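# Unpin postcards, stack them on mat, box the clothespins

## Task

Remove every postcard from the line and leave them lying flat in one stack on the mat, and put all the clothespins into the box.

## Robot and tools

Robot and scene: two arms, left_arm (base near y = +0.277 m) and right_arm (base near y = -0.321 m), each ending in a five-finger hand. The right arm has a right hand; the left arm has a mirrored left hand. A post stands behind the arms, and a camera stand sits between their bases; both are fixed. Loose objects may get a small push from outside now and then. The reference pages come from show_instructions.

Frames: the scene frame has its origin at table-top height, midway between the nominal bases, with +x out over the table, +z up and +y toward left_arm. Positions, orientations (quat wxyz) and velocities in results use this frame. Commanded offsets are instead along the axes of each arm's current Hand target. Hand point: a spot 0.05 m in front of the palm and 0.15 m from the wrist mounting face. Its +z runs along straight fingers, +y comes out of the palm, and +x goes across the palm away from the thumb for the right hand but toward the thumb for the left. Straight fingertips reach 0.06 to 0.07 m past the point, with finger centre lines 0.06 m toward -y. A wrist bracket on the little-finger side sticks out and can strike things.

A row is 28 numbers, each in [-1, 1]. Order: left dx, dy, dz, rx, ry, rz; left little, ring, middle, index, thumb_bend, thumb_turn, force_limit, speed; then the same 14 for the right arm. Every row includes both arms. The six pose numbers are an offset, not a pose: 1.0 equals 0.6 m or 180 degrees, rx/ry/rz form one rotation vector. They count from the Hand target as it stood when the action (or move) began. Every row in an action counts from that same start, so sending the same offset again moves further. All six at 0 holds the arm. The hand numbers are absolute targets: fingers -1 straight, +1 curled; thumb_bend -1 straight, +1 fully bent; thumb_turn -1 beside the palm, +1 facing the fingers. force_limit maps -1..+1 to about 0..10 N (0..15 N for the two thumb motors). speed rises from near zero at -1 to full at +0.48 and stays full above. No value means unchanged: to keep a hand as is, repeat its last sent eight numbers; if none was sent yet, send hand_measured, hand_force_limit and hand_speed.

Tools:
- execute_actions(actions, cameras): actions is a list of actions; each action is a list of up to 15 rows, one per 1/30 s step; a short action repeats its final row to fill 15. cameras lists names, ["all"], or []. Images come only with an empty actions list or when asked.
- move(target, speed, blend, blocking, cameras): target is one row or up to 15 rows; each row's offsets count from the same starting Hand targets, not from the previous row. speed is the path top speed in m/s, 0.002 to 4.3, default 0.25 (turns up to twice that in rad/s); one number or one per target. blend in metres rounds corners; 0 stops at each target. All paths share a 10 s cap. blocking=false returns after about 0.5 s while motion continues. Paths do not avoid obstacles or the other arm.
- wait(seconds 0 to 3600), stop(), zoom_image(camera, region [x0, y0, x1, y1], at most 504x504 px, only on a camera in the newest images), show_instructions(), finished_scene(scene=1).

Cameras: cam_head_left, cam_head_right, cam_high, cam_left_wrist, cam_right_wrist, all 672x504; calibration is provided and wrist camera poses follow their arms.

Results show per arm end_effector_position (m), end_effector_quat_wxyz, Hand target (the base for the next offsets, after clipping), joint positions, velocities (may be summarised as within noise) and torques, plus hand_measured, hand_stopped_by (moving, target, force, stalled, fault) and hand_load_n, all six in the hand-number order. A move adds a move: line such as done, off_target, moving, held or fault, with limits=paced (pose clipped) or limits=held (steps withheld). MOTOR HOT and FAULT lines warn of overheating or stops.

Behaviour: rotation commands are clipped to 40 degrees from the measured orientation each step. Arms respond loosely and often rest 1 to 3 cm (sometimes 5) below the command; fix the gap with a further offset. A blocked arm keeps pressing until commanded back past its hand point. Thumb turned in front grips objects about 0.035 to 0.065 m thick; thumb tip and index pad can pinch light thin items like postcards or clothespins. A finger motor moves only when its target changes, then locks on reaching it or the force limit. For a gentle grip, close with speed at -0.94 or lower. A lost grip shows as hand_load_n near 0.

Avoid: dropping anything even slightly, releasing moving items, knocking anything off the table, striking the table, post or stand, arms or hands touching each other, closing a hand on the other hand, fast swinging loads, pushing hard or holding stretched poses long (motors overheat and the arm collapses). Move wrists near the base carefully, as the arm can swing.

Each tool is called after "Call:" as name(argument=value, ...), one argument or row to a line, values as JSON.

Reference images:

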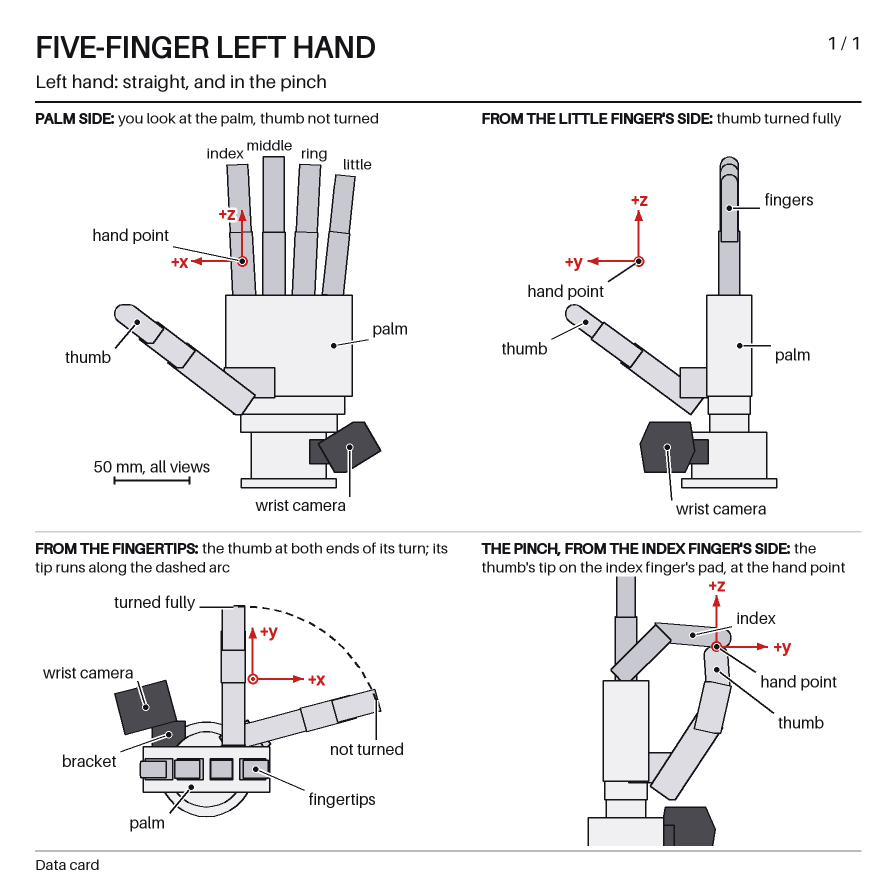

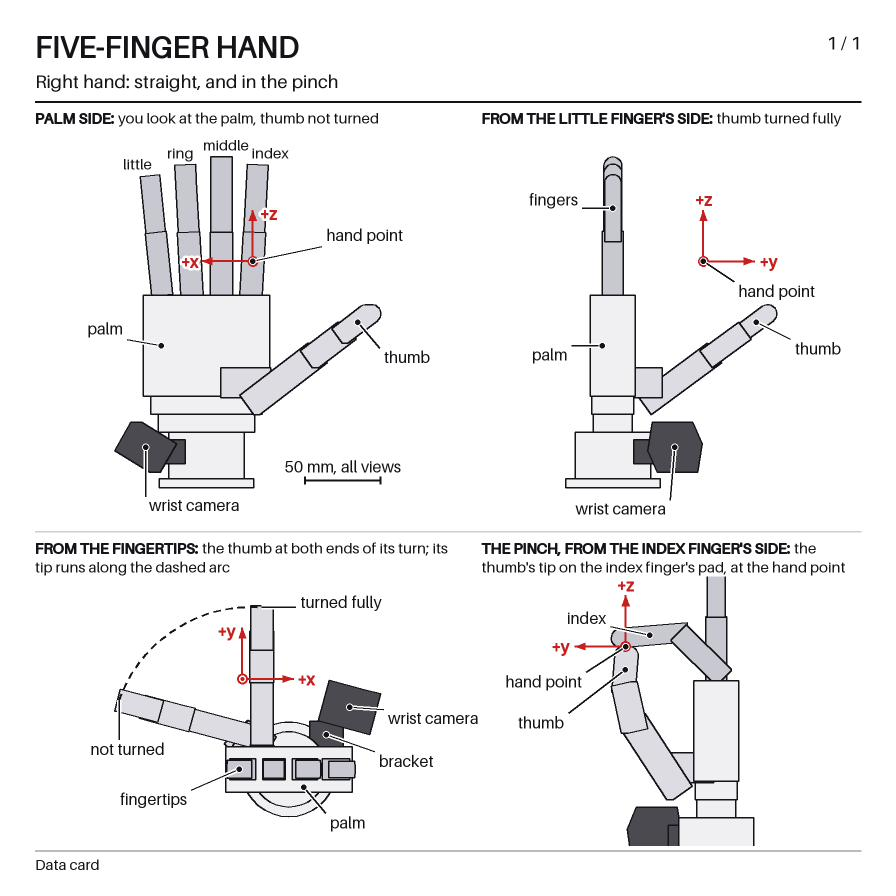

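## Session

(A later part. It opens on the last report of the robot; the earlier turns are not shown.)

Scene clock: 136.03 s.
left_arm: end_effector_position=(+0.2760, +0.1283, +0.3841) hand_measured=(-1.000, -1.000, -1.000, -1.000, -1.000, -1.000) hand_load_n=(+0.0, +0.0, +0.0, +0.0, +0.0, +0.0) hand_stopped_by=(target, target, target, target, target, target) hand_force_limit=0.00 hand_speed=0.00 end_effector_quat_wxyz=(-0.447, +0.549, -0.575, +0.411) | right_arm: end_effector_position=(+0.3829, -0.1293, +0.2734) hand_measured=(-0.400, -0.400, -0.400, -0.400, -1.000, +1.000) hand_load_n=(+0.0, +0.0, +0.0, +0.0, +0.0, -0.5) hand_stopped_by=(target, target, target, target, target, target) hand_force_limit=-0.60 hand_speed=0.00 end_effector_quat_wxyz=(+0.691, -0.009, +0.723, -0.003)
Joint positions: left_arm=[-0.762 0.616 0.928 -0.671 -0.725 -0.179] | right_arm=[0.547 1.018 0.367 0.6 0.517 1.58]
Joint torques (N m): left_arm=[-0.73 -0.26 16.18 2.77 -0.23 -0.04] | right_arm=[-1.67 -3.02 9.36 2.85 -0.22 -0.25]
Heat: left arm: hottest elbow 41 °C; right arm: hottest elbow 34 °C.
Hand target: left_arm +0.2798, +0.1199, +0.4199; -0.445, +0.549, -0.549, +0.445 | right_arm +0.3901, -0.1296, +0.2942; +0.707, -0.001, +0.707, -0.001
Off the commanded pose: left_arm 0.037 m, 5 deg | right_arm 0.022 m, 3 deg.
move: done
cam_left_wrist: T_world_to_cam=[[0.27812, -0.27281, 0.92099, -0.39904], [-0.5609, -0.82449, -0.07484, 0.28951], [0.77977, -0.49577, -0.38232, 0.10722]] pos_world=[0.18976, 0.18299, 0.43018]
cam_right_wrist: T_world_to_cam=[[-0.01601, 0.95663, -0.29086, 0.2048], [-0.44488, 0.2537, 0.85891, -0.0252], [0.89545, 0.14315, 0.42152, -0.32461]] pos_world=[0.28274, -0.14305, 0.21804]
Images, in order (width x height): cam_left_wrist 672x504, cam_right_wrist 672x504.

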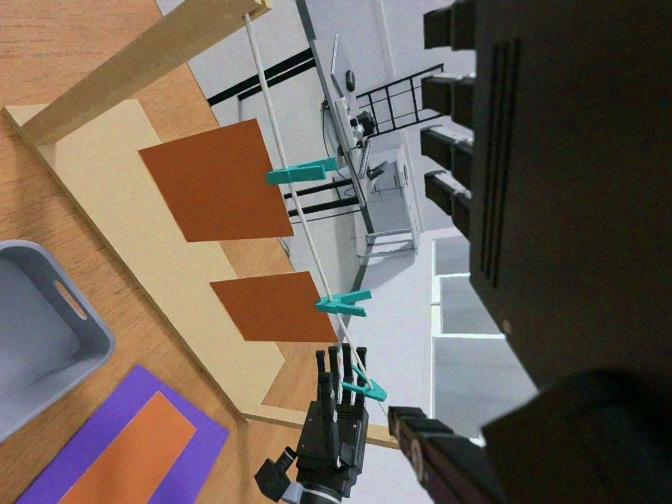

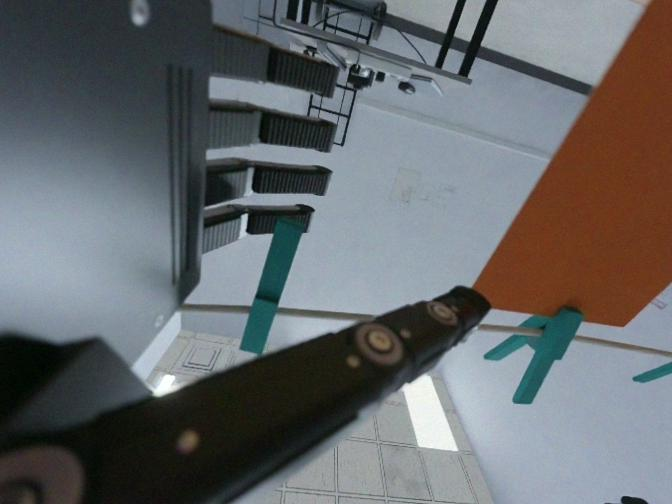

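Call:
move(
  target=[0,0,0,0,0,0,-1,-1,-1,-1,-1,-1,0,0,0,0,0,0,0,0,-0.1,-0.1,-0.1,-0.1,-1,1,-0.6,-0.3],
  cameras=["cam_right_wrist","cam_left_wrist"],
)

Call:
zoom_image(
  camera="cam_left_wrist",
  region=[270, 320, 410, 440],
)

Call:
zoom_image(
  camera="cam_right_wrist",
  region=[190, 150, 410, 350],
)

Scene clock: 137.00 s.
left_arm: end_effector_position=(+0.2760, +0.1283, +0.3841) hand_measured=(-1.000, -1.000, -1.000, -1.000, -1.000, -1.000) hand_load_n=(+0.0, +0.0, +0.0, -0.5, +0.0, +0.0) hand_stopped_by=(target, target, target, target, target, target) hand_force_limit=0.00 hand_speed=0.00 end_effector_quat_wxyz=(-0.447, +0.549, -0.575, +0.411) | right_arm: end_effector_position=(+0.3829, -0.1293, +0.2734) hand_measured=(-0.100, -0.100, -0.100, -0.100, -1.000, +1.000) hand_load_n=(+0.0, +0.0, +0.0, +0.0, +0.0, +0.0) hand_stopped_by=(target, target, target, target, target, target) hand_force_limit=-0.60 hand_speed=-0.30 end_effector_quat_wxyz=(+0.691, -0.009, +0.723, -0.003)
Joint positions: left_arm=[-0.762 0.616 0.928 -0.671 -0.725 -0.179] | right_arm=[0.547 1.018 0.367 0.6 0.517 1.58]
Joint torques (N m): left_arm=[-1.44 -0.44 16.21 2.76 -0.17 -0.04] | right_arm=[-1.67 -3.02 9.37 2.85 -0.23 -0.25]
Heat: left arm: hottest elbow 41 °C; right arm: hottest elbow 34 °C.
Hand target: left_arm +0.2798, +0.1199, +0.4199; -0.445, +0.549, -0.549, +0.445 | right_arm +0.3901, -0.1296, +0.2942; +0.707, -0.001, +0.707, -0.001
Off the commanded pose: left_arm 0.037 m, 5 deg | right_arm 0.022 m, 3 deg.
move: done
cam_left_wrist: T_world_to_cam=[[0.27812, -0.27281, 0.92099, -0.39904], [-0.5609, -0.82449, -0.07484, 0.28951], [0.77977, -0.49577, -0.38232, 0.10722]] pos_world=[0.18976, 0.18299, 0.43018]
cam_right_wrist: T_world_to_cam=[[-0.01601, 0.95663, -0.29086, 0.2048], [-0.44488, 0.2537, 0.85891, -0.0252], [0.89545, 0.14315, 0.42152, -0.32461]] pos_world=[0.28274, -0.14305, 0.21804]
Images, in order (width x height): cam_left_wrist 672x504, cam_right_wrist 672x504.

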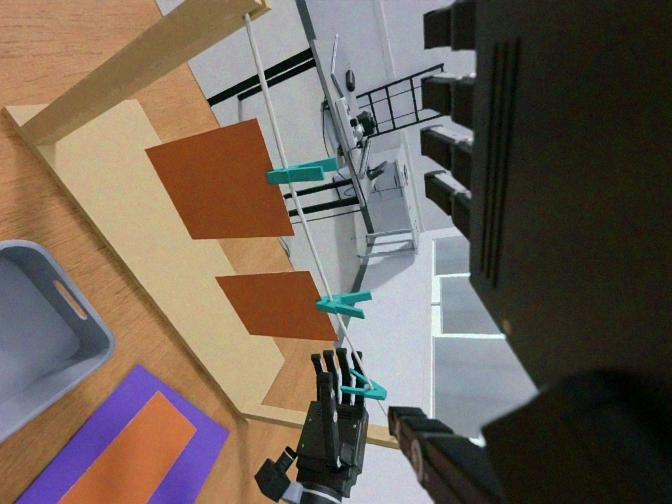

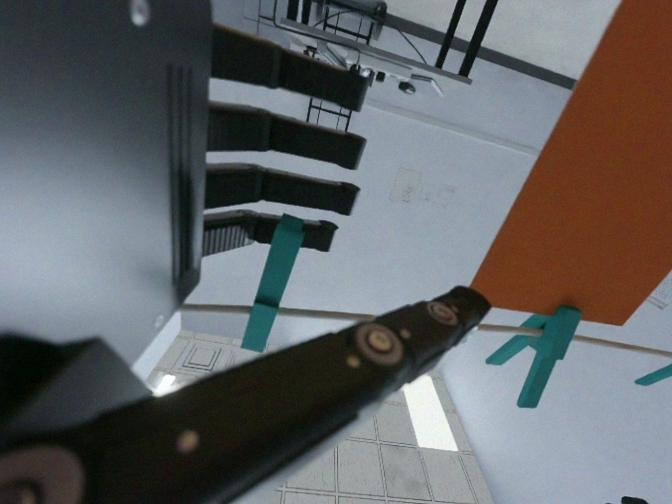

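Scaled by 3.600 from the camera's image (finer frame: 960x720).

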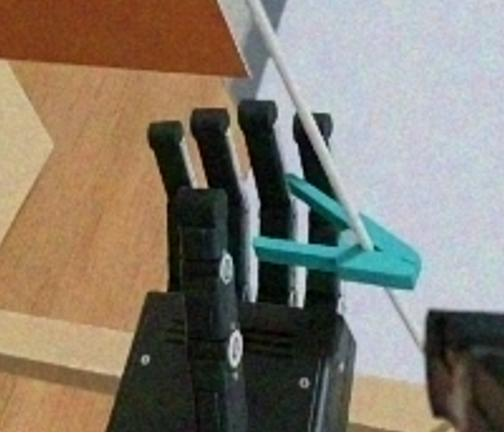

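Scaled by 2.291 from the camera's image (finer frame: 960x720).

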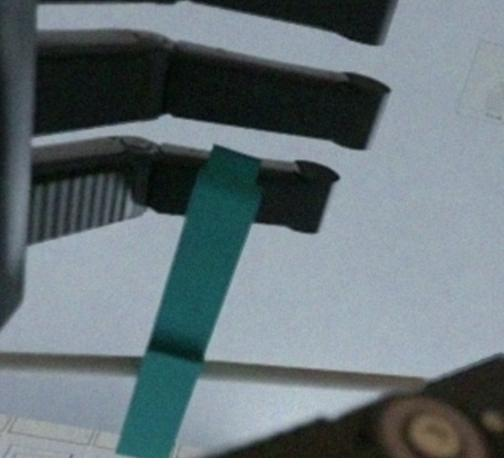

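Call:
move(
  target=[0,0,0,0,0,0,-1,-1,-1,-1,-1,-1,0,0,0.01,0,0,0,0,0,-0.1,-0.1,-0.1,-0.1,-1,1,-0.6,-0.3],
  cameras=["cam_right_wrist","cam_left_wrist"],
)

Call:
zoom_image(
  camera="cam_left_wrist",
  region=[270, 320, 410, 440],
)

Call:
zoom_image(
  camera="cam_right_wrist",
  region=[190, 150, 410, 350],
)

Scene clock: 137.97 s.
left_arm: end_effector_position=(+0.2760, +0.1283, +0.3841) hand_measured=(-1.000, -1.000, -1.000, -1.000, -1.000, -1.000) hand_load_n=(+0.0, +0.0, +0.0, +0.0, +0.0, +0.0) hand_stopped_by=(target, target, target, target, target, target) hand_force_limit=0.00 hand_speed=0.00 end_effector_quat_wxyz=(-0.447, +0.549, -0.575, +0.411) | right_arm: end_effector_position=(+0.3848, -0.1284, +0.2729) hand_measured=(-0.100, -0.100, -0.100, -0.100, -1.000, +1.000) hand_load_n=(+0.0, +0.0, +0.0, +0.0, +0.0, -0.5) hand_stopped_by=(target, target, target, target, target, target) hand_force_limit=-0.60 hand_speed=-0.30 end_effector_quat_wxyz=(+0.694, -0.007, +0.720, -0.001)
Joint positions: left_arm=[-0.762 0.616 0.928 -0.671 -0.725 -0.179] | right_arm=[0.546 1.037 0.367 0.628 0.517 1.58]
Joint torques (N m): left_arm=[-1.2 -0.62 16.25 2.77 -0.18 -0.04] | right_arm=[-1.67 -3.14 8.59 2.85 -0.24 -0.25]
Heat: left arm: hottest elbow 41 °C; right arm: hottest elbow 34 °C.
Hand target: left_arm +0.2798, +0.1199, +0.4199; -0.445, +0.549, -0.549, +0.445 | right_arm +0.3901, -0.1298, +0.2882; +0.707, -0.001, +0.707, -0.001
Off the commanded pose: left_arm 0.037 m, 5 deg | right_arm 0.016 m, 2 deg.
move: off_target (right_arm)
cam_left_wrist: T_world_to_cam=[[0.27812, -0.27281, 0.92099, -0.39904], [-0.5609, -0.82449, -0.07484, 0.28951], [0.77977, -0.49577, -0.38232, 0.10722]] pos_world=[0.18976, 0.18299, 0.43018]
cam_right_wrist: T_world_to_cam=[[-0.01332, 0.95799, -0.28649, 0.20178], [-0.45171, 0.24985, 0.85647, -0.02144], [0.89207, 0.14082, 0.4294, -0.32738]] pos_world=[0.28505, -0.14185, 0.21674]
Images, in order (width x height): cam_left_wrist 672x504, cam_right_wrist 672x504.

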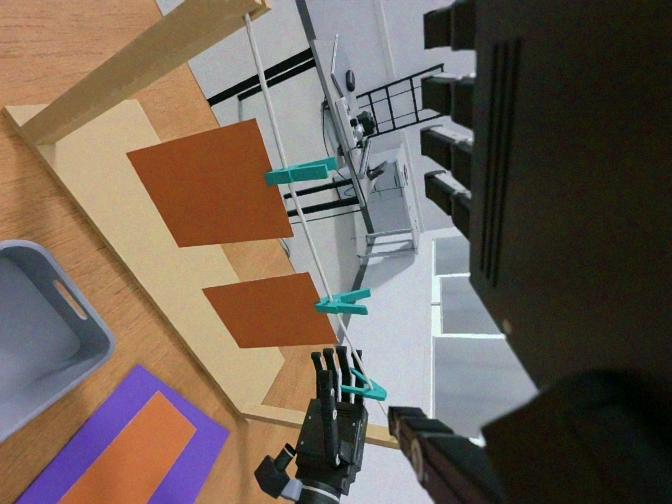

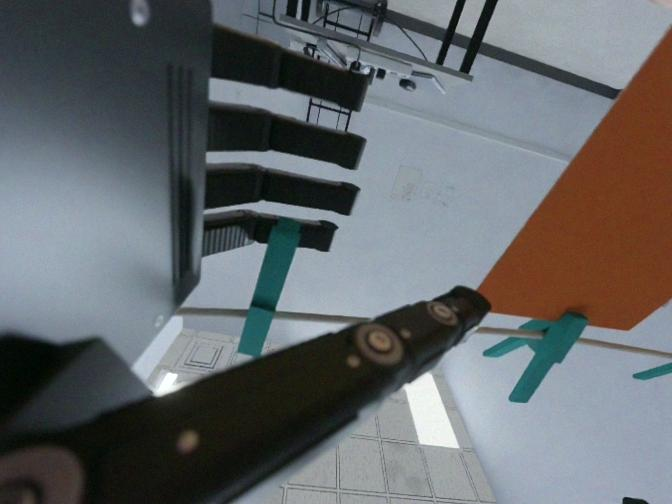

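Scaled by 3.600 from the camera's image (finer frame: 960x720).

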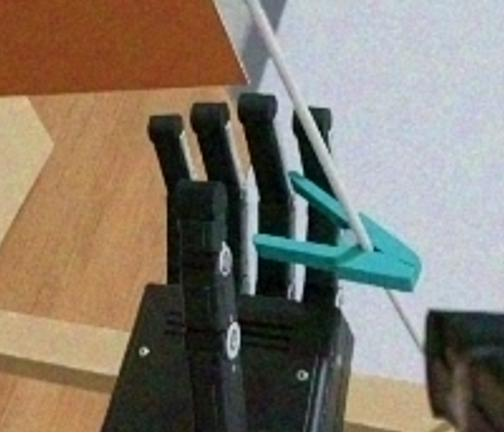

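Scaled by 2.291 from the camera's image (finer frame: 960x720).

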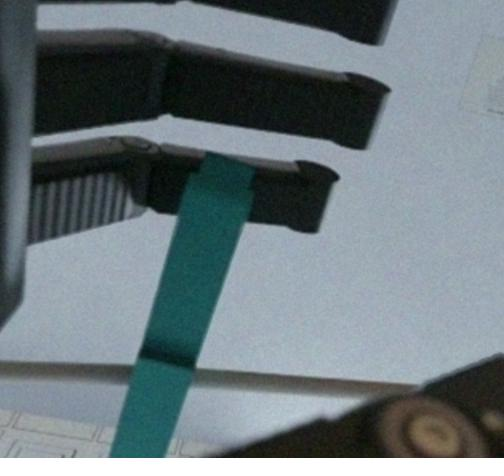

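Call:
move(
  target=[0,0,0,0,0,0,-1,-1,-1,-1,-1,-1,0,0,0,0,0,0,0,0,0,0,0,0,-0.35,1,0.2,-0.5],
  cameras=["cam_right_wrist","cam_left_wrist"],
)

Call:
zoom_image(
  camera="cam_left_wrist",
  region=[270, 320, 410, 440],
)

Call:
zoom_image(
  camera="cam_right_wrist",
  region=[190, 150, 410, 350],
)

Scene clock: 139.70 s.
left_arm: end_effector_position=(+0.2760, +0.1283, +0.3841) hand_measured=(-1.000, -1.000, -1.000, -1.000, -1.000, -1.000) hand_load_n=(+0.0, +0.0, +0.0, -0.5, +0.0, -0.5) hand_stopped_by=(target, target, target, target, target, target) hand_force_limit=0.00 hand_speed=0.00 end_effector_quat_wxyz=(-0.447, +0.549, -0.575, +0.411) | right_arm: end_effector_position=(+0.3848, -0.1284, +0.2729) hand_measured=(+0.000, +0.000, +0.000, +0.000, -0.350, +1.000) hand_load_n=(+0.0, +0.0, +0.0, +0.0, +0.0, -0.5) hand_stopped_by=(target, target, target, target, target, target) hand_force_limit=0.20 hand_speed=-0.50 end_effector_quat_wxyz=(+0.694, -0.007, +0.720, -0.001)
Joint positions: left_arm=[-0.762 0.616 0.928 -0.671 -0.725 -0.179] | right_arm=[0.546 1.037 0.367 0.628 0.517 1.58]
Joint torques (N m): left_arm=[-1.32 -0.03 16.12 2.63 -0.25 -0.04] | right_arm=[-1.73 -3.08 8.59 2.85 -0.24 -0.25]
Heat: left arm: hottest elbow 41 °C; right arm: hottest elbow 34 °C.
Hand target: left_arm +0.2798, +0.1199, +0.4199; -0.445, +0.549, -0.549, +0.445 | right_arm +0.3901, -0.1298, +0.2882; +0.707, -0.001, +0.707, -0.001
Off the commanded pose: left_arm 0.037 m, 5 deg | right_arm 0.016 m, 2 deg.
move: done
cam_left_wrist: T_world_to_cam=[[0.27812, -0.27281, 0.92099, -0.39904], [-0.5609, -0.82449, -0.07484, 0.28951], [0.77977, -0.49577, -0.38232, 0.10722]] pos_world=[0.18976, 0.18299, 0.43018]
cam_right_wrist: T_world_to_cam=[[-0.01332, 0.95799, -0.28649, 0.20178], [-0.45171, 0.24985, 0.85647, -0.02144], [0.89207, 0.14082, 0.4294, -0.32738]] pos_world=[0.28505, -0.14185, 0.21674]
Images, in order (width x height): cam_left_wrist 672x504, cam_right_wrist 672x504.

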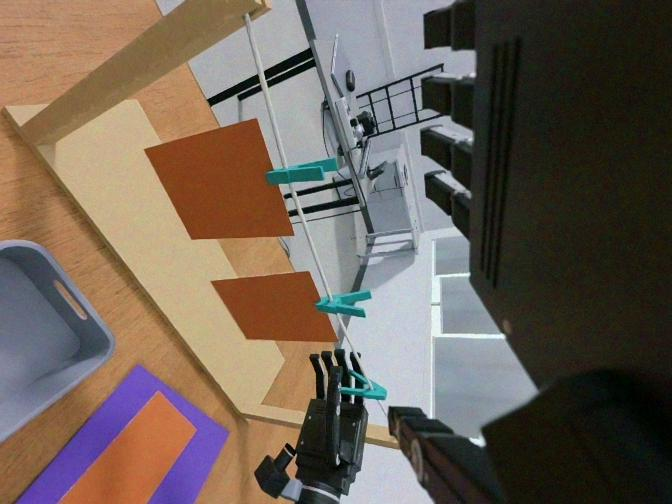

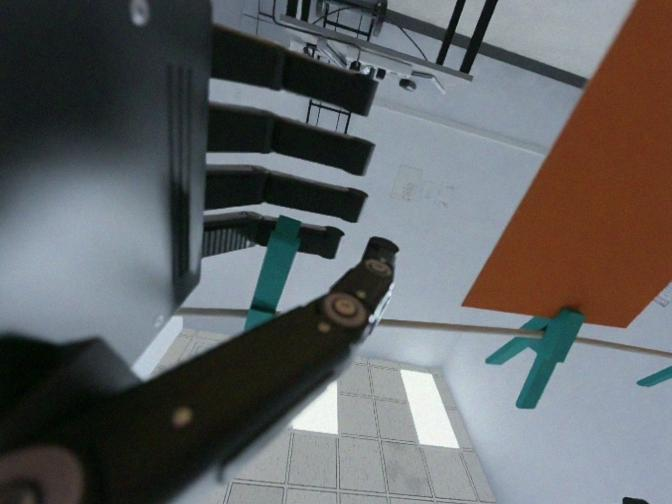

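Scaled by 3.600 from the camera's image (finer frame: 960x720).

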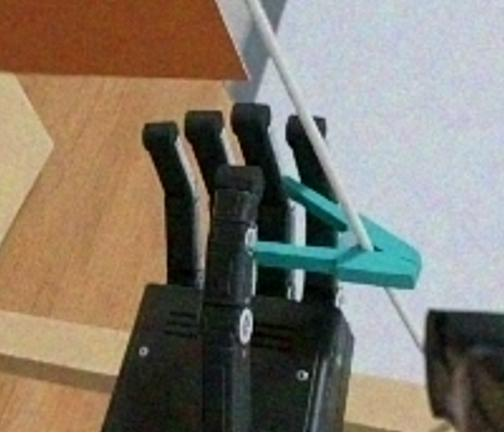

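Scaled by 2.291 from the camera's image (finer frame: 960x720).

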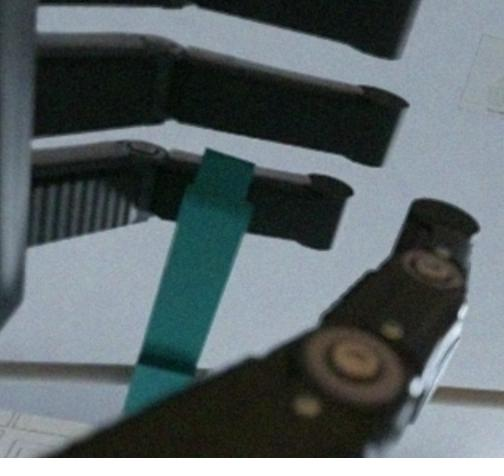

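Call:
move(
  target=[0,0,0,0,0,0,-1,-1,-1,-1,-1,-1,0,0,0.01,0,0,0,0,0,0,0,0,0,-0.35,0.88,0.2,-0.5],
  cameras=["cam_right_wrist","cam_left_wrist"],
)

Call:
zoom_image(
  camera="cam_left_wrist",
  region=[270, 320, 410, 440],
)

Call:
zoom_image(
  camera="cam_right_wrist",
  region=[190, 150, 410, 350],
)

Scene clock: 140.73 s.
left_arm: end_effector_position=(+0.2760, +0.1283, +0.3841) hand_measured=(-1.000, -1.000, -1.000, -1.000, -1.000, -1.000) hand_load_n=(+0.0, +0.0, +0.0, +0.0, +0.0, +0.0) hand_stopped_by=(target, target, target, target, target, target) hand_force_limit=0.00 hand_speed=0.00 end_effector_quat_wxyz=(-0.447, +0.549, -0.575, +0.411) | right_arm: end_effector_position=(+0.3866, -0.1274, +0.2721) hand_measured=(+0.000, +0.000, +0.000, +0.000, -0.350, +0.880) hand_load_n=(+0.0, +0.0, +0.0, +0.0, +0.0, +0.0) hand_stopped_by=(target, target, target, target, target, target) hand_force_limit=0.20 hand_speed=-0.50 end_effector_quat_wxyz=(+0.697, -0.006, +0.717, +0.001)
Joint positions: left_arm=[-0.762 0.616 0.928 -0.671 -0.725 -0.179] | right_arm=[0.546 1.056 0.367 0.655 0.517 1.58]
Joint torques (N m): left_arm=[-0.03 -0.5 16.17 2.56 -0.17 -0.03] | right_arm=[-1.67 -3.25 7.83 2.84 -0.25 -0.25]
Heat: left arm: hottest elbow 41 °C; right arm: hottest elbow 34 °C.
Hand target: left_arm +0.2798, +0.1199, +0.4199; -0.445, +0.549, -0.549, +0.445 | right_arm +0.3901, -0.1297, +0.2822; +0.707, -0.001, +0.707, -0.001
Off the commanded pose: left_arm 0.037 m, 5 deg | right_arm 0.011 m, 2 deg.
move: off_target (right_arm)
cam_left_wrist: T_world_to_cam=[[0.27812, -0.27281, 0.92099, -0.39904], [-0.5609, -0.82449, -0.07484, 0.28951], [0.77977, -0.49577, -0.38232, 0.10722]] pos_world=[0.18976, 0.18299, 0.43018]
cam_right_wrist: T_world_to_cam=[[-0.01123, 0.95921, -0.28248, 0.19879], [-0.45802, 0.24619, 0.85417, -0.01748], [0.88887, 0.13898, 0.43657, -0.32977]] pos_world=[0.28735, -0.14055, 0.21505]
Images, in order (width x height): cam_left_wrist 672x504, cam_right_wrist 672x504.

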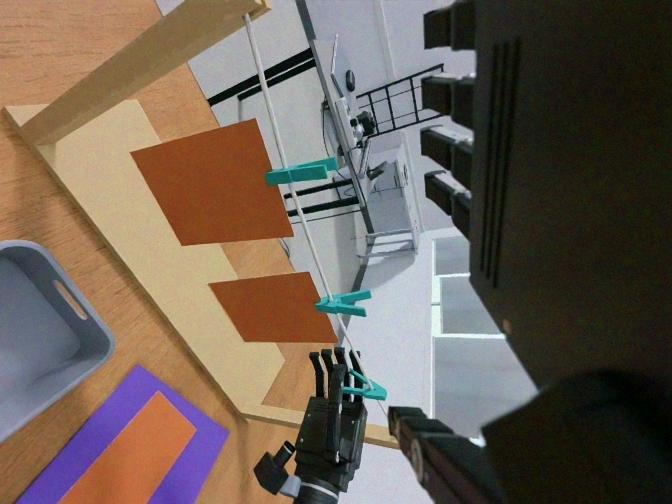

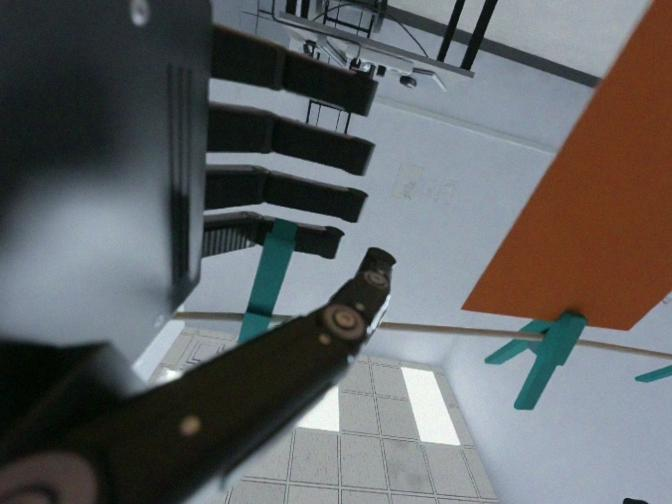

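Scaled by 3.600 from the camera's image (finer frame: 960x720).

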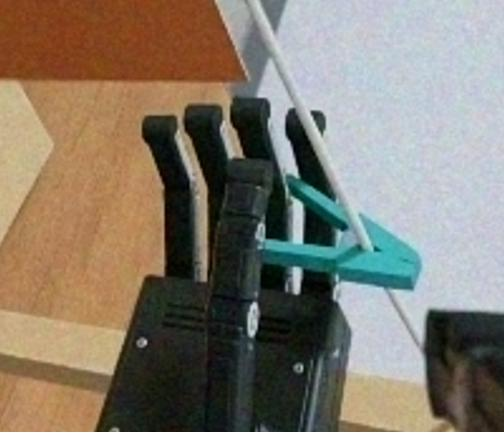

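Scaled by 2.291 from the camera's image (finer frame: 960x720).

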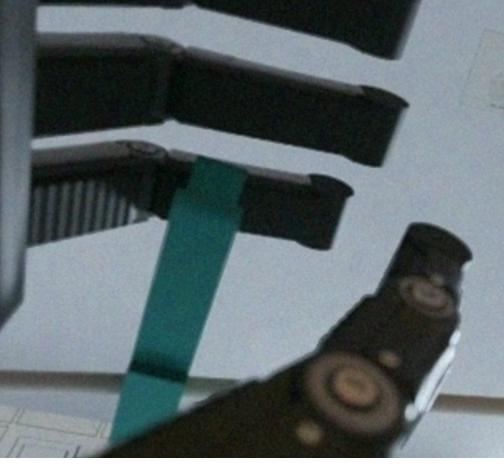

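Call:
move(
  target=[0,0,0,0,0,0,-1,-1,-1,-1,-1,-1,0,0,0.008,-0.016,-0.016,0,0,0,0,0,0,0,-0.35,0.88,0.2,-0.5],
  cameras=["cam_right_wrist","cam_left_wrist"],
)

Call:
zoom_image(
  camera="cam_left_wrist",
  region=[270, 320, 410, 440],
)

Call:
zoom_image(
  camera="cam_right_wrist",
  region=[190, 150, 410, 350],
)

Scene clock: 142.03 s.
left_arm: end_effector_position=(+0.2760, +0.1283, +0.3841) hand_measured=(-1.000, -1.000, -1.000, -1.000, -1.000, -1.000) hand_load_n=(+0.0, +0.0, +0.0, +0.0, +0.0, +0.0) hand_stopped_by=(target, target, target, target, target, target) hand_force_limit=0.00 hand_speed=0.00 end_effector_quat_wxyz=(-0.447, +0.549, -0.575, +0.411) | right_arm: end_effector_position=(+0.3816, -0.1354, +0.2686) hand_measured=(+0.000, +0.000, +0.000, +0.000, -0.350, +0.880) hand_load_n=(+0.0, +0.0, +0.0, +0.0, +0.0, -0.5) hand_stopped_by=(target, target, target, target, target, target) hand_force_limit=0.20 hand_speed=-0.50 end_effector_quat_wxyz=(+0.697, -0.004, +0.717, -0.001)
Joint positions: left_arm=[-0.762 0.616 0.928 -0.671 -0.725 -0.179] | right_arm=[0.532 1.034 0.344 0.657 0.506 1.58]
Joint torques (N m): left_arm=[-0.26 0.5 16.16 2.71 -0.23 -0.04] | right_arm=[-1.67 -4.07 6.87 2.8 -0.26 -0.25]
Heat: left arm: hottest elbow 41 °C; right arm: hottest elbow 34 °C.
Hand target: left_arm +0.2798, +0.1199, +0.4199; -0.445, +0.549, -0.549, +0.445 | right_arm +0.3805, -0.1393, +0.2772; +0.707, -0.001, +0.707, -0.001
Off the commanded pose: left_arm 0.037 m, 5 deg | right_arm 0.010 m, 2 deg.
move: done
cam_left_wrist: T_world_to_cam=[[0.27812, -0.27281, 0.92099, -0.39904], [-0.5609, -0.82449, -0.07484, 0.28951], [0.77977, -0.49577, -0.38232, 0.10722]] pos_world=[0.18976, 0.18299, 0.43018]
cam_right_wrist: T_world_to_cam=[[-0.00777, 0.9593, -0.28229, 0.20416], [-0.45665, 0.24774, 0.85446, -0.01523], [0.88962, 0.13555, 0.43613, -0.32331]] pos_world=[0.28225, -0.14825, 0.21165]
Images, in order (width x height): cam_left_wrist 672x504, cam_right_wrist 672x504.

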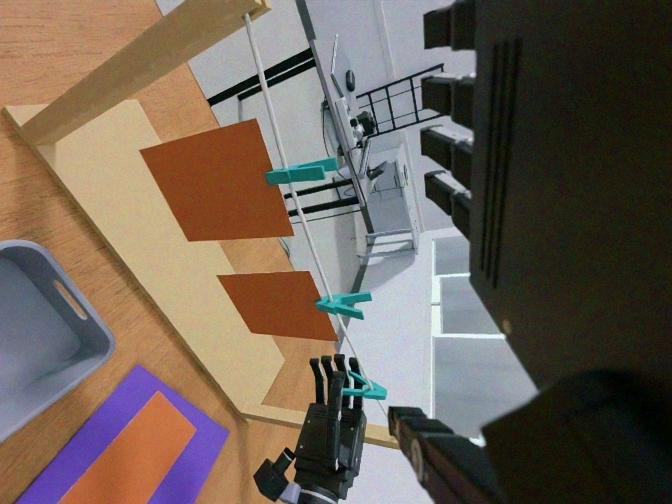

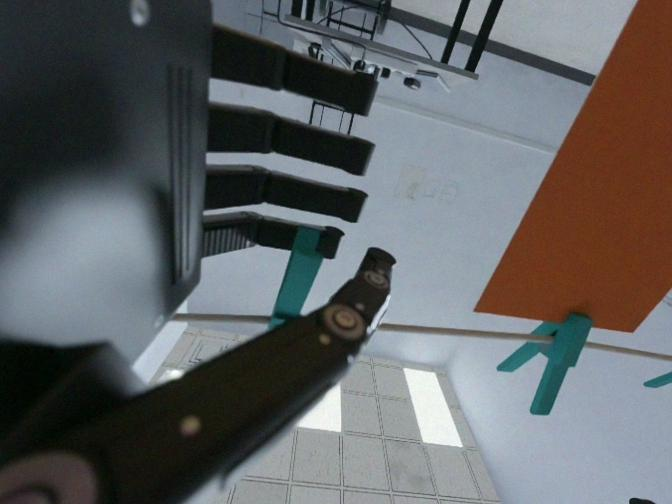

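Scaled by 3.600 from the camera's image (finer frame: 960x720).

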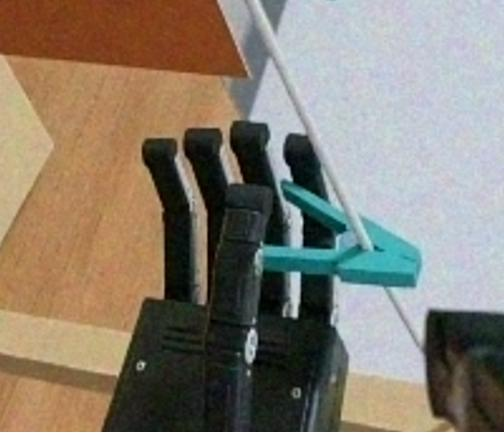

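Scaled by 2.291 from the camera's image (finer frame: 960x720).

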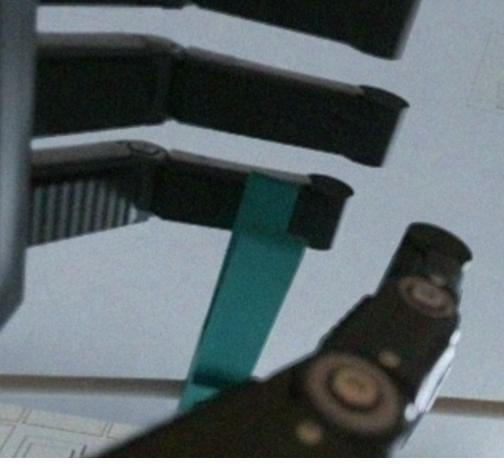

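Call:
move(
  target=[0,0,0,0,0,0,-1,-1,-1,-1,-1,-1,0,0,0,0,0,0,0,0,0,0,0,0,-0.12,0.88,0.2,-0.6],
  cameras=["cam_right_wrist","cam_left_wrist"],
)

Call:
zoom_image(
  camera="cam_left_wrist",
  region=[270, 320, 410, 440],
)

Call:
zoom_image(
  camera="cam_right_wrist",
  region=[190, 150, 410, 350],
)

Scene clock: 143.10 s.
left_arm: end_effector_position=(+0.2760, +0.1283, +0.3841) hand_measured=(-1.000, -1.000, -1.000, -1.000, -1.000, -1.000) hand_load_n=(+0.0, +0.0, +0.0, +0.0, +0.0, +0.0) hand_stopped_by=(target, target, target, target, target, target) hand_force_limit=0.00 hand_speed=0.00 end_effector_quat_wxyz=(-0.447, +0.549, -0.575, +0.411) | right_arm: end_effector_position=(+0.3815, -0.1351, +0.2686) hand_measured=(+0.000, +0.000, +0.000, +0.000, -0.120, +0.880) hand_load_n=(+0.0, +0.0, +0.0, +0.0, +0.0, +0.0) hand_stopped_by=(target, target, target, target, target, target) hand_force_limit=0.20 hand_speed=-0.60 end_effector_quat_wxyz=(+0.697, -0.005, +0.717, +0.000)
Joint positions: left_arm=[-0.762 0.616 0.928 -0.671 -0.725 -0.179] | right_arm=[0.532 1.034 0.344 0.657 0.505 1.58]
Joint torques (N m): left_arm=[-0.15 -1.44 16.06 2.67 -0.24 0.01] | right_arm=[-1.67 -4.01 6.87 2.81 -0.25 -0.25]
Heat: left arm: hottest elbow 41 °C; right arm: hottest elbow 33 °C.
Hand target: left_arm +0.2798, +0.1199, +0.4199; -0.445, +0.549, -0.549, +0.445 | right_arm +0.3805, -0.1393, +0.2772; +0.707, -0.001, +0.707, -0.001
Off the commanded pose: left_arm 0.037 m, 5 deg | right_arm 0.010 m, 2 deg.
move: done
cam_left_wrist: T_world_to_cam=[[0.27812, -0.27281, 0.92099, -0.39904], [-0.5609, -0.82449, -0.07484, 0.28951], [0.77977, -0.49577, -0.38232, 0.10722]] pos_world=[0.18976, 0.18299, 0.43018]
cam_right_wrist: T_world_to_cam=[[-0.00928, 0.95927, -0.28232, 0.20449], [-0.45704, 0.24705, 0.85445, -0.01524], [0.8894, 0.13696, 0.43613, -0.32305]] pos_world=[0.28225, -0.14815, 0.21165]
Images, in order (width x height): cam_left_wrist 672x504, cam_right_wrist 672x504.

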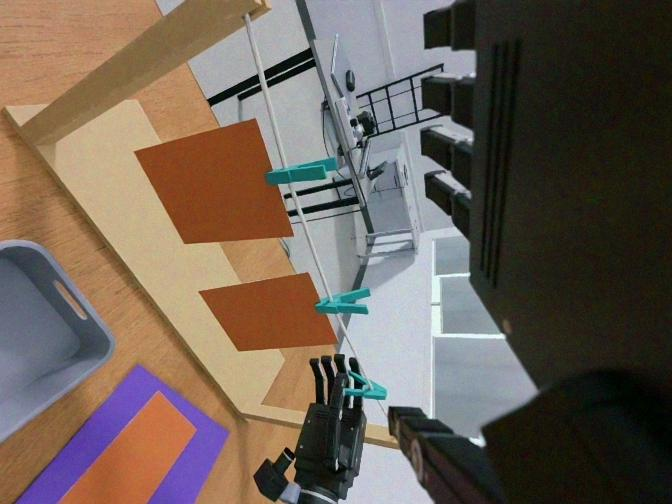

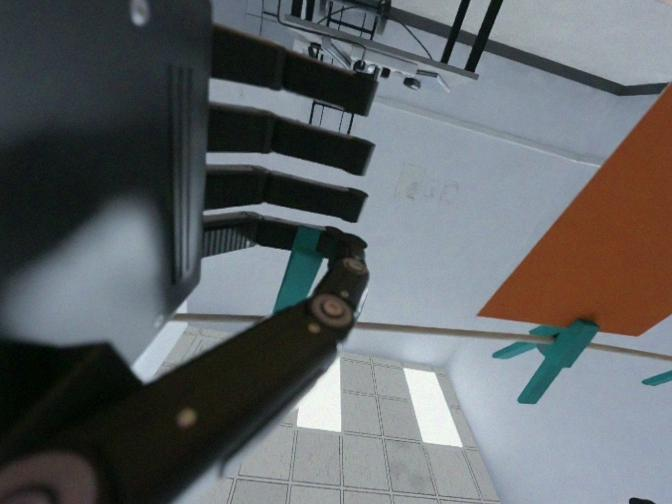

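Scaled by 3.600 from the camera's image (finer frame: 960x720).

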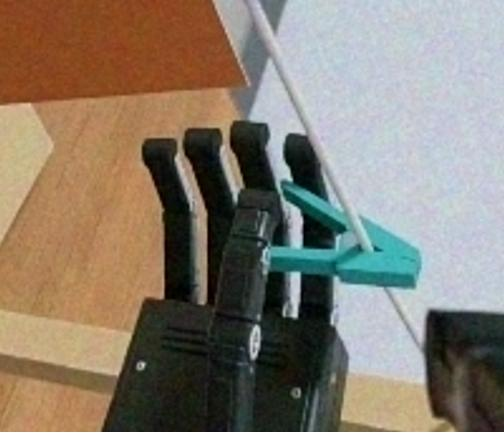

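Scaled by 2.291 from the camera's image (finer frame: 960x720).

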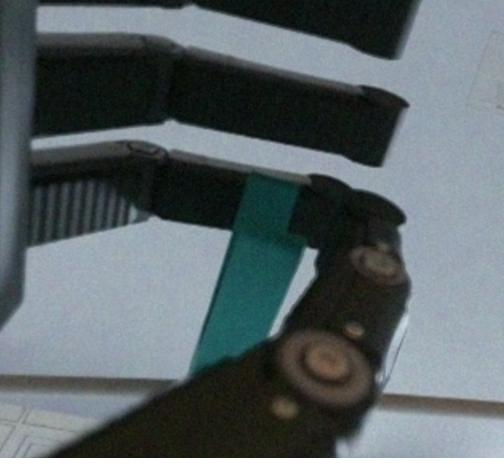

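Call:
move(
  target=[
    [0,0,0,0,0,0,-1,-1,-1,-1,-1,-1,0,0,0,0,0,0,0,0,-0.12,-0.12,-0.12,-0.12,-0.7,0.88,0.2,-0.3],
    [0,0,0,0,0,0,-1,-1,-1,-1,-1,-1,0,0,-0.004,-0.006,-0.03,0,0,0,-0.12,-0.12,-0.12,-0.12,-0.7,0.88,0.2,-0.3],
  ],
  cameras=["cam_right_wrist","cam_left_wrist"],
  speed=0.08,
)

Call:
zoom_image(
  camera="cam_left_wrist",
  region=[270, 320, 410, 440],
)

Call:
zoom_image(
  camera="cam_right_wrist",
  region=[190, 150, 410, 350],
)

Scene clock: 145.47 s.
left_arm: end_effector_position=(+0.2760, +0.1283, +0.3841) hand_measured=(-1.000, -1.000, -1.000, -1.000, -1.000, -1.000) hand_load_n=(+0.5, +0.0, +0.0, +0.0, +0.0, +0.0) hand_stopped_by=(target, target, target, target, target, target) hand_force_limit=0.00 hand_speed=0.00 end_effector_quat_wxyz=(-0.447, +0.549, -0.575, +0.411) | right_arm: end_effector_position=(+0.3650, -0.1452, +0.2824) hand_measured=(-0.120, -0.120, -0.120, -0.120, -0.700, +0.880) hand_load_n=(+0.0, +0.0, +0.0, +0.0, +0.0, +0.0) hand_stopped_by=(target, target, target, target, target, target) hand_force_limit=0.20 hand_speed=-0.30 end_effector_quat_wxyz=(+0.709, +0.006, +0.705, +0.003)
Joint positions: left_arm=[-0.762 0.616 0.928 -0.671 -0.725 -0.179] | right_arm=[0.539 0.949 0.311 0.643 0.523 1.58]
Joint torques (N m): left_arm=[-0.79 -0.21 16.31 2.7 -0.24 -0.02] | right_arm=[-0.56 -2.96 7.05 1.63 0.1 -0.25]
Heat: left arm: hottest elbow 42 °C; right arm: hottest elbow 33 °C.
Hand target: left_arm +0.2798, +0.1199, +0.4199; -0.445, +0.549, -0.549, +0.445 | right_arm +0.3625, -0.1430, +0.2796; +0.707, -0.001, +0.707, -0.001
Off the commanded pose: left_arm 0.037 m, 5 deg | right_arm 0.004 m, 1 deg.
move: done
cam_left_wrist: T_world_to_cam=[[0.27812, -0.27281, 0.92099, -0.39904], [-0.5609, -0.82449, -0.07484, 0.28951], [0.77977, -0.49577, -0.38232, 0.10722]] pos_world=[0.18976, 0.18299, 0.43018]
cam_right_wrist: T_world_to_cam=[[0.01121, 0.9645, -0.26384, 0.20595], [-0.48329, 0.23621, 0.84299, -0.02089], [0.87539, 0.11807, 0.46878, -0.31983]] pos_world=[0.26758, -0.15595, 0.22188]
Images, in order (width x height): cam_left_wrist 672x504, cam_right_wrist 672x504.

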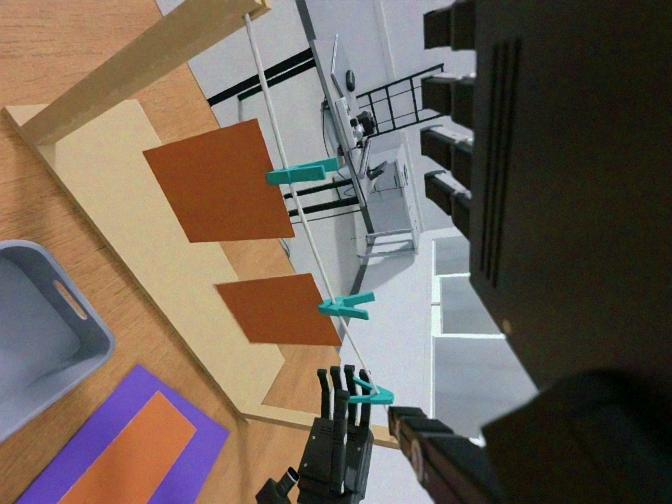

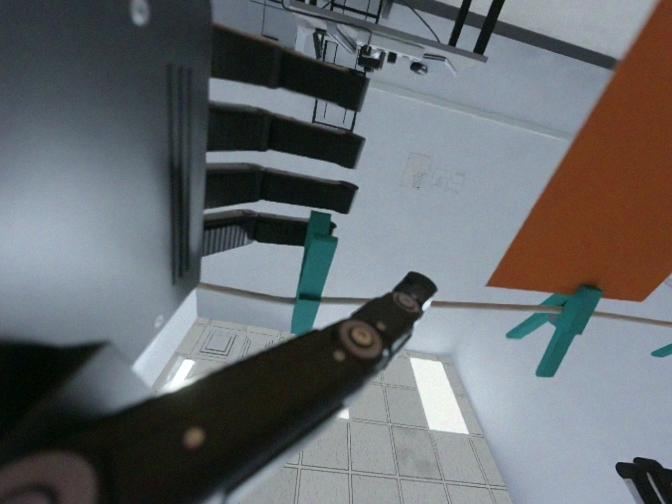

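Scaled by 3.600 from the camera's image (finer frame: 960x720).

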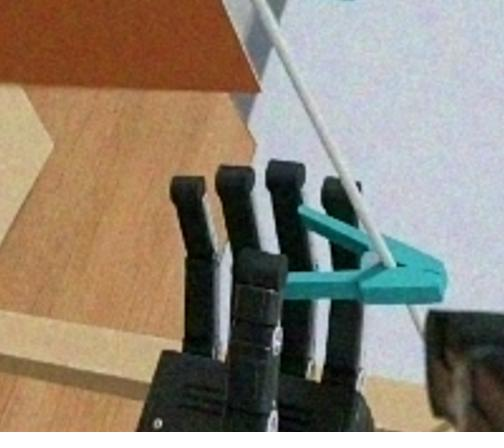

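Scaled by 2.291 from the camera's image (finer frame: 960x720).

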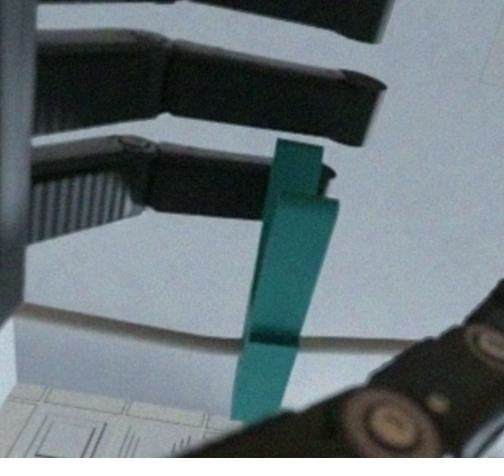

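Call:
move(
  target=[0,0,0,0,0,0,-1,-1,-1,-1,-1,-1,0,0,0.022,0.008,0.002,0,0,0,-0.12,-0.12,-0.12,-0.12,-0.7,0.88,0.2,-0.3],
  cameras=["cam_right_wrist","cam_left_wrist"],
  speed=0.08,
)

Call:
zoom_image(
  camera="cam_left_wrist",
  region=[270, 320, 410, 440],
)

Call:
zoom_image(
  camera="cam_right_wrist",
  region=[190, 150, 410, 350],
)

Scene clock: 146.57 s.
left_arm: end_effector_position=(+0.2760, +0.1283, +0.3841) hand_measured=(-1.000, -1.000, -1.000, -1.000, -1.000, -1.000) hand_load_n=(+0.0, +0.0, +0.0, +0.0, +0.0, +0.0) hand_stopped_by=(target, target, target, target, target, target) hand_force_limit=0.00 hand_speed=0.00 end_effector_quat_wxyz=(-0.447, +0.549, -0.575, +0.411) | right_arm: end_effector_position=(+0.3656, -0.1392, +0.2620) hand_measured=(-0.120, -0.120, -0.120, -0.120, -0.700, +0.880) hand_load_n=(+0.0, +0.0, +0.0, +0.0, -0.5, +0.0) hand_stopped_by=(target, target, target, target, target, target) hand_force_limit=0.20 hand_speed=-0.30 end_effector_quat_wxyz=(+0.700, -0.002, +0.714, -0.001)
Joint positions: left_arm=[-0.762 0.616 0.928 -0.671 -0.725 -0.179] | right_arm=[0.554 1.003 0.296 0.683 0.532 1.58]
Joint torques (N m): left_arm=[-0.44 0.03 16.1 2.63 -0.21 -0.04] | right_arm=[-0.56 -2.67 6.82 2.84 0.11 -0.24]
Heat: left arm: hottest elbow 42 °C; right arm: hottest elbow 33 °C.
Hand target: left_arm +0.2798, +0.1199, +0.4199; -0.445, +0.549, -0.549, +0.445 | right_arm +0.3637, -0.1381, +0.2663; +0.707, -0.001, +0.707, -0.001
Off the commanded pose: left_arm 0.037 m, 5 deg | right_arm 0.005 m, 1 deg.
move: done
cam_left_wrist: T_world_to_cam=[[0.27812, -0.27281, 0.92099, -0.39904], [-0.5609, -0.82449, -0.07484, 0.28951], [0.77977, -0.49577, -0.38232, 0.10722]] pos_world=[0.18976, 0.18299, 0.43018]
cam_right_wrist: T_world_to_cam=[[-0.00158, 0.96046, -0.27841, 0.20272], [-0.46313, 0.24605, 0.85145, -0.01302], [0.88629, 0.13029, 0.44443, -0.30743]] pos_world=[0.26676, -0.15145, 0.20416]
Images, in order (width x height): cam_left_wrist 672x504, cam_right_wrist 672x504.

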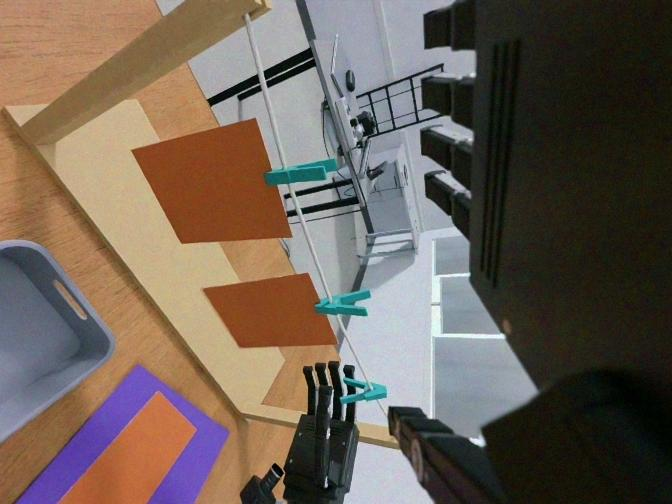

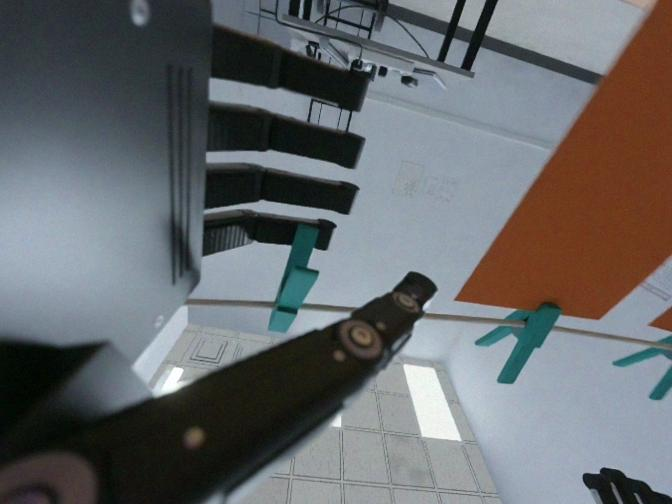

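Scaled by 3.600 from the camera's image (finer frame: 960x720).

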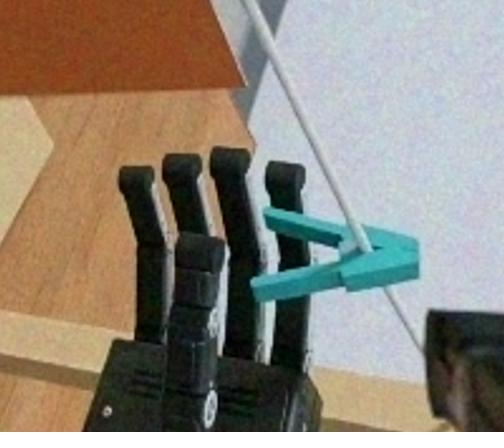

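Scaled by 2.291 from the camera's image (finer frame: 960x720).

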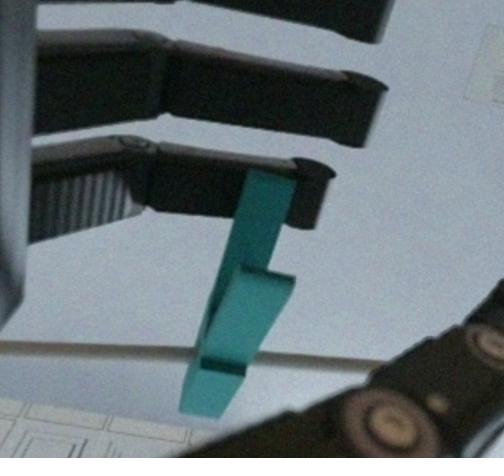

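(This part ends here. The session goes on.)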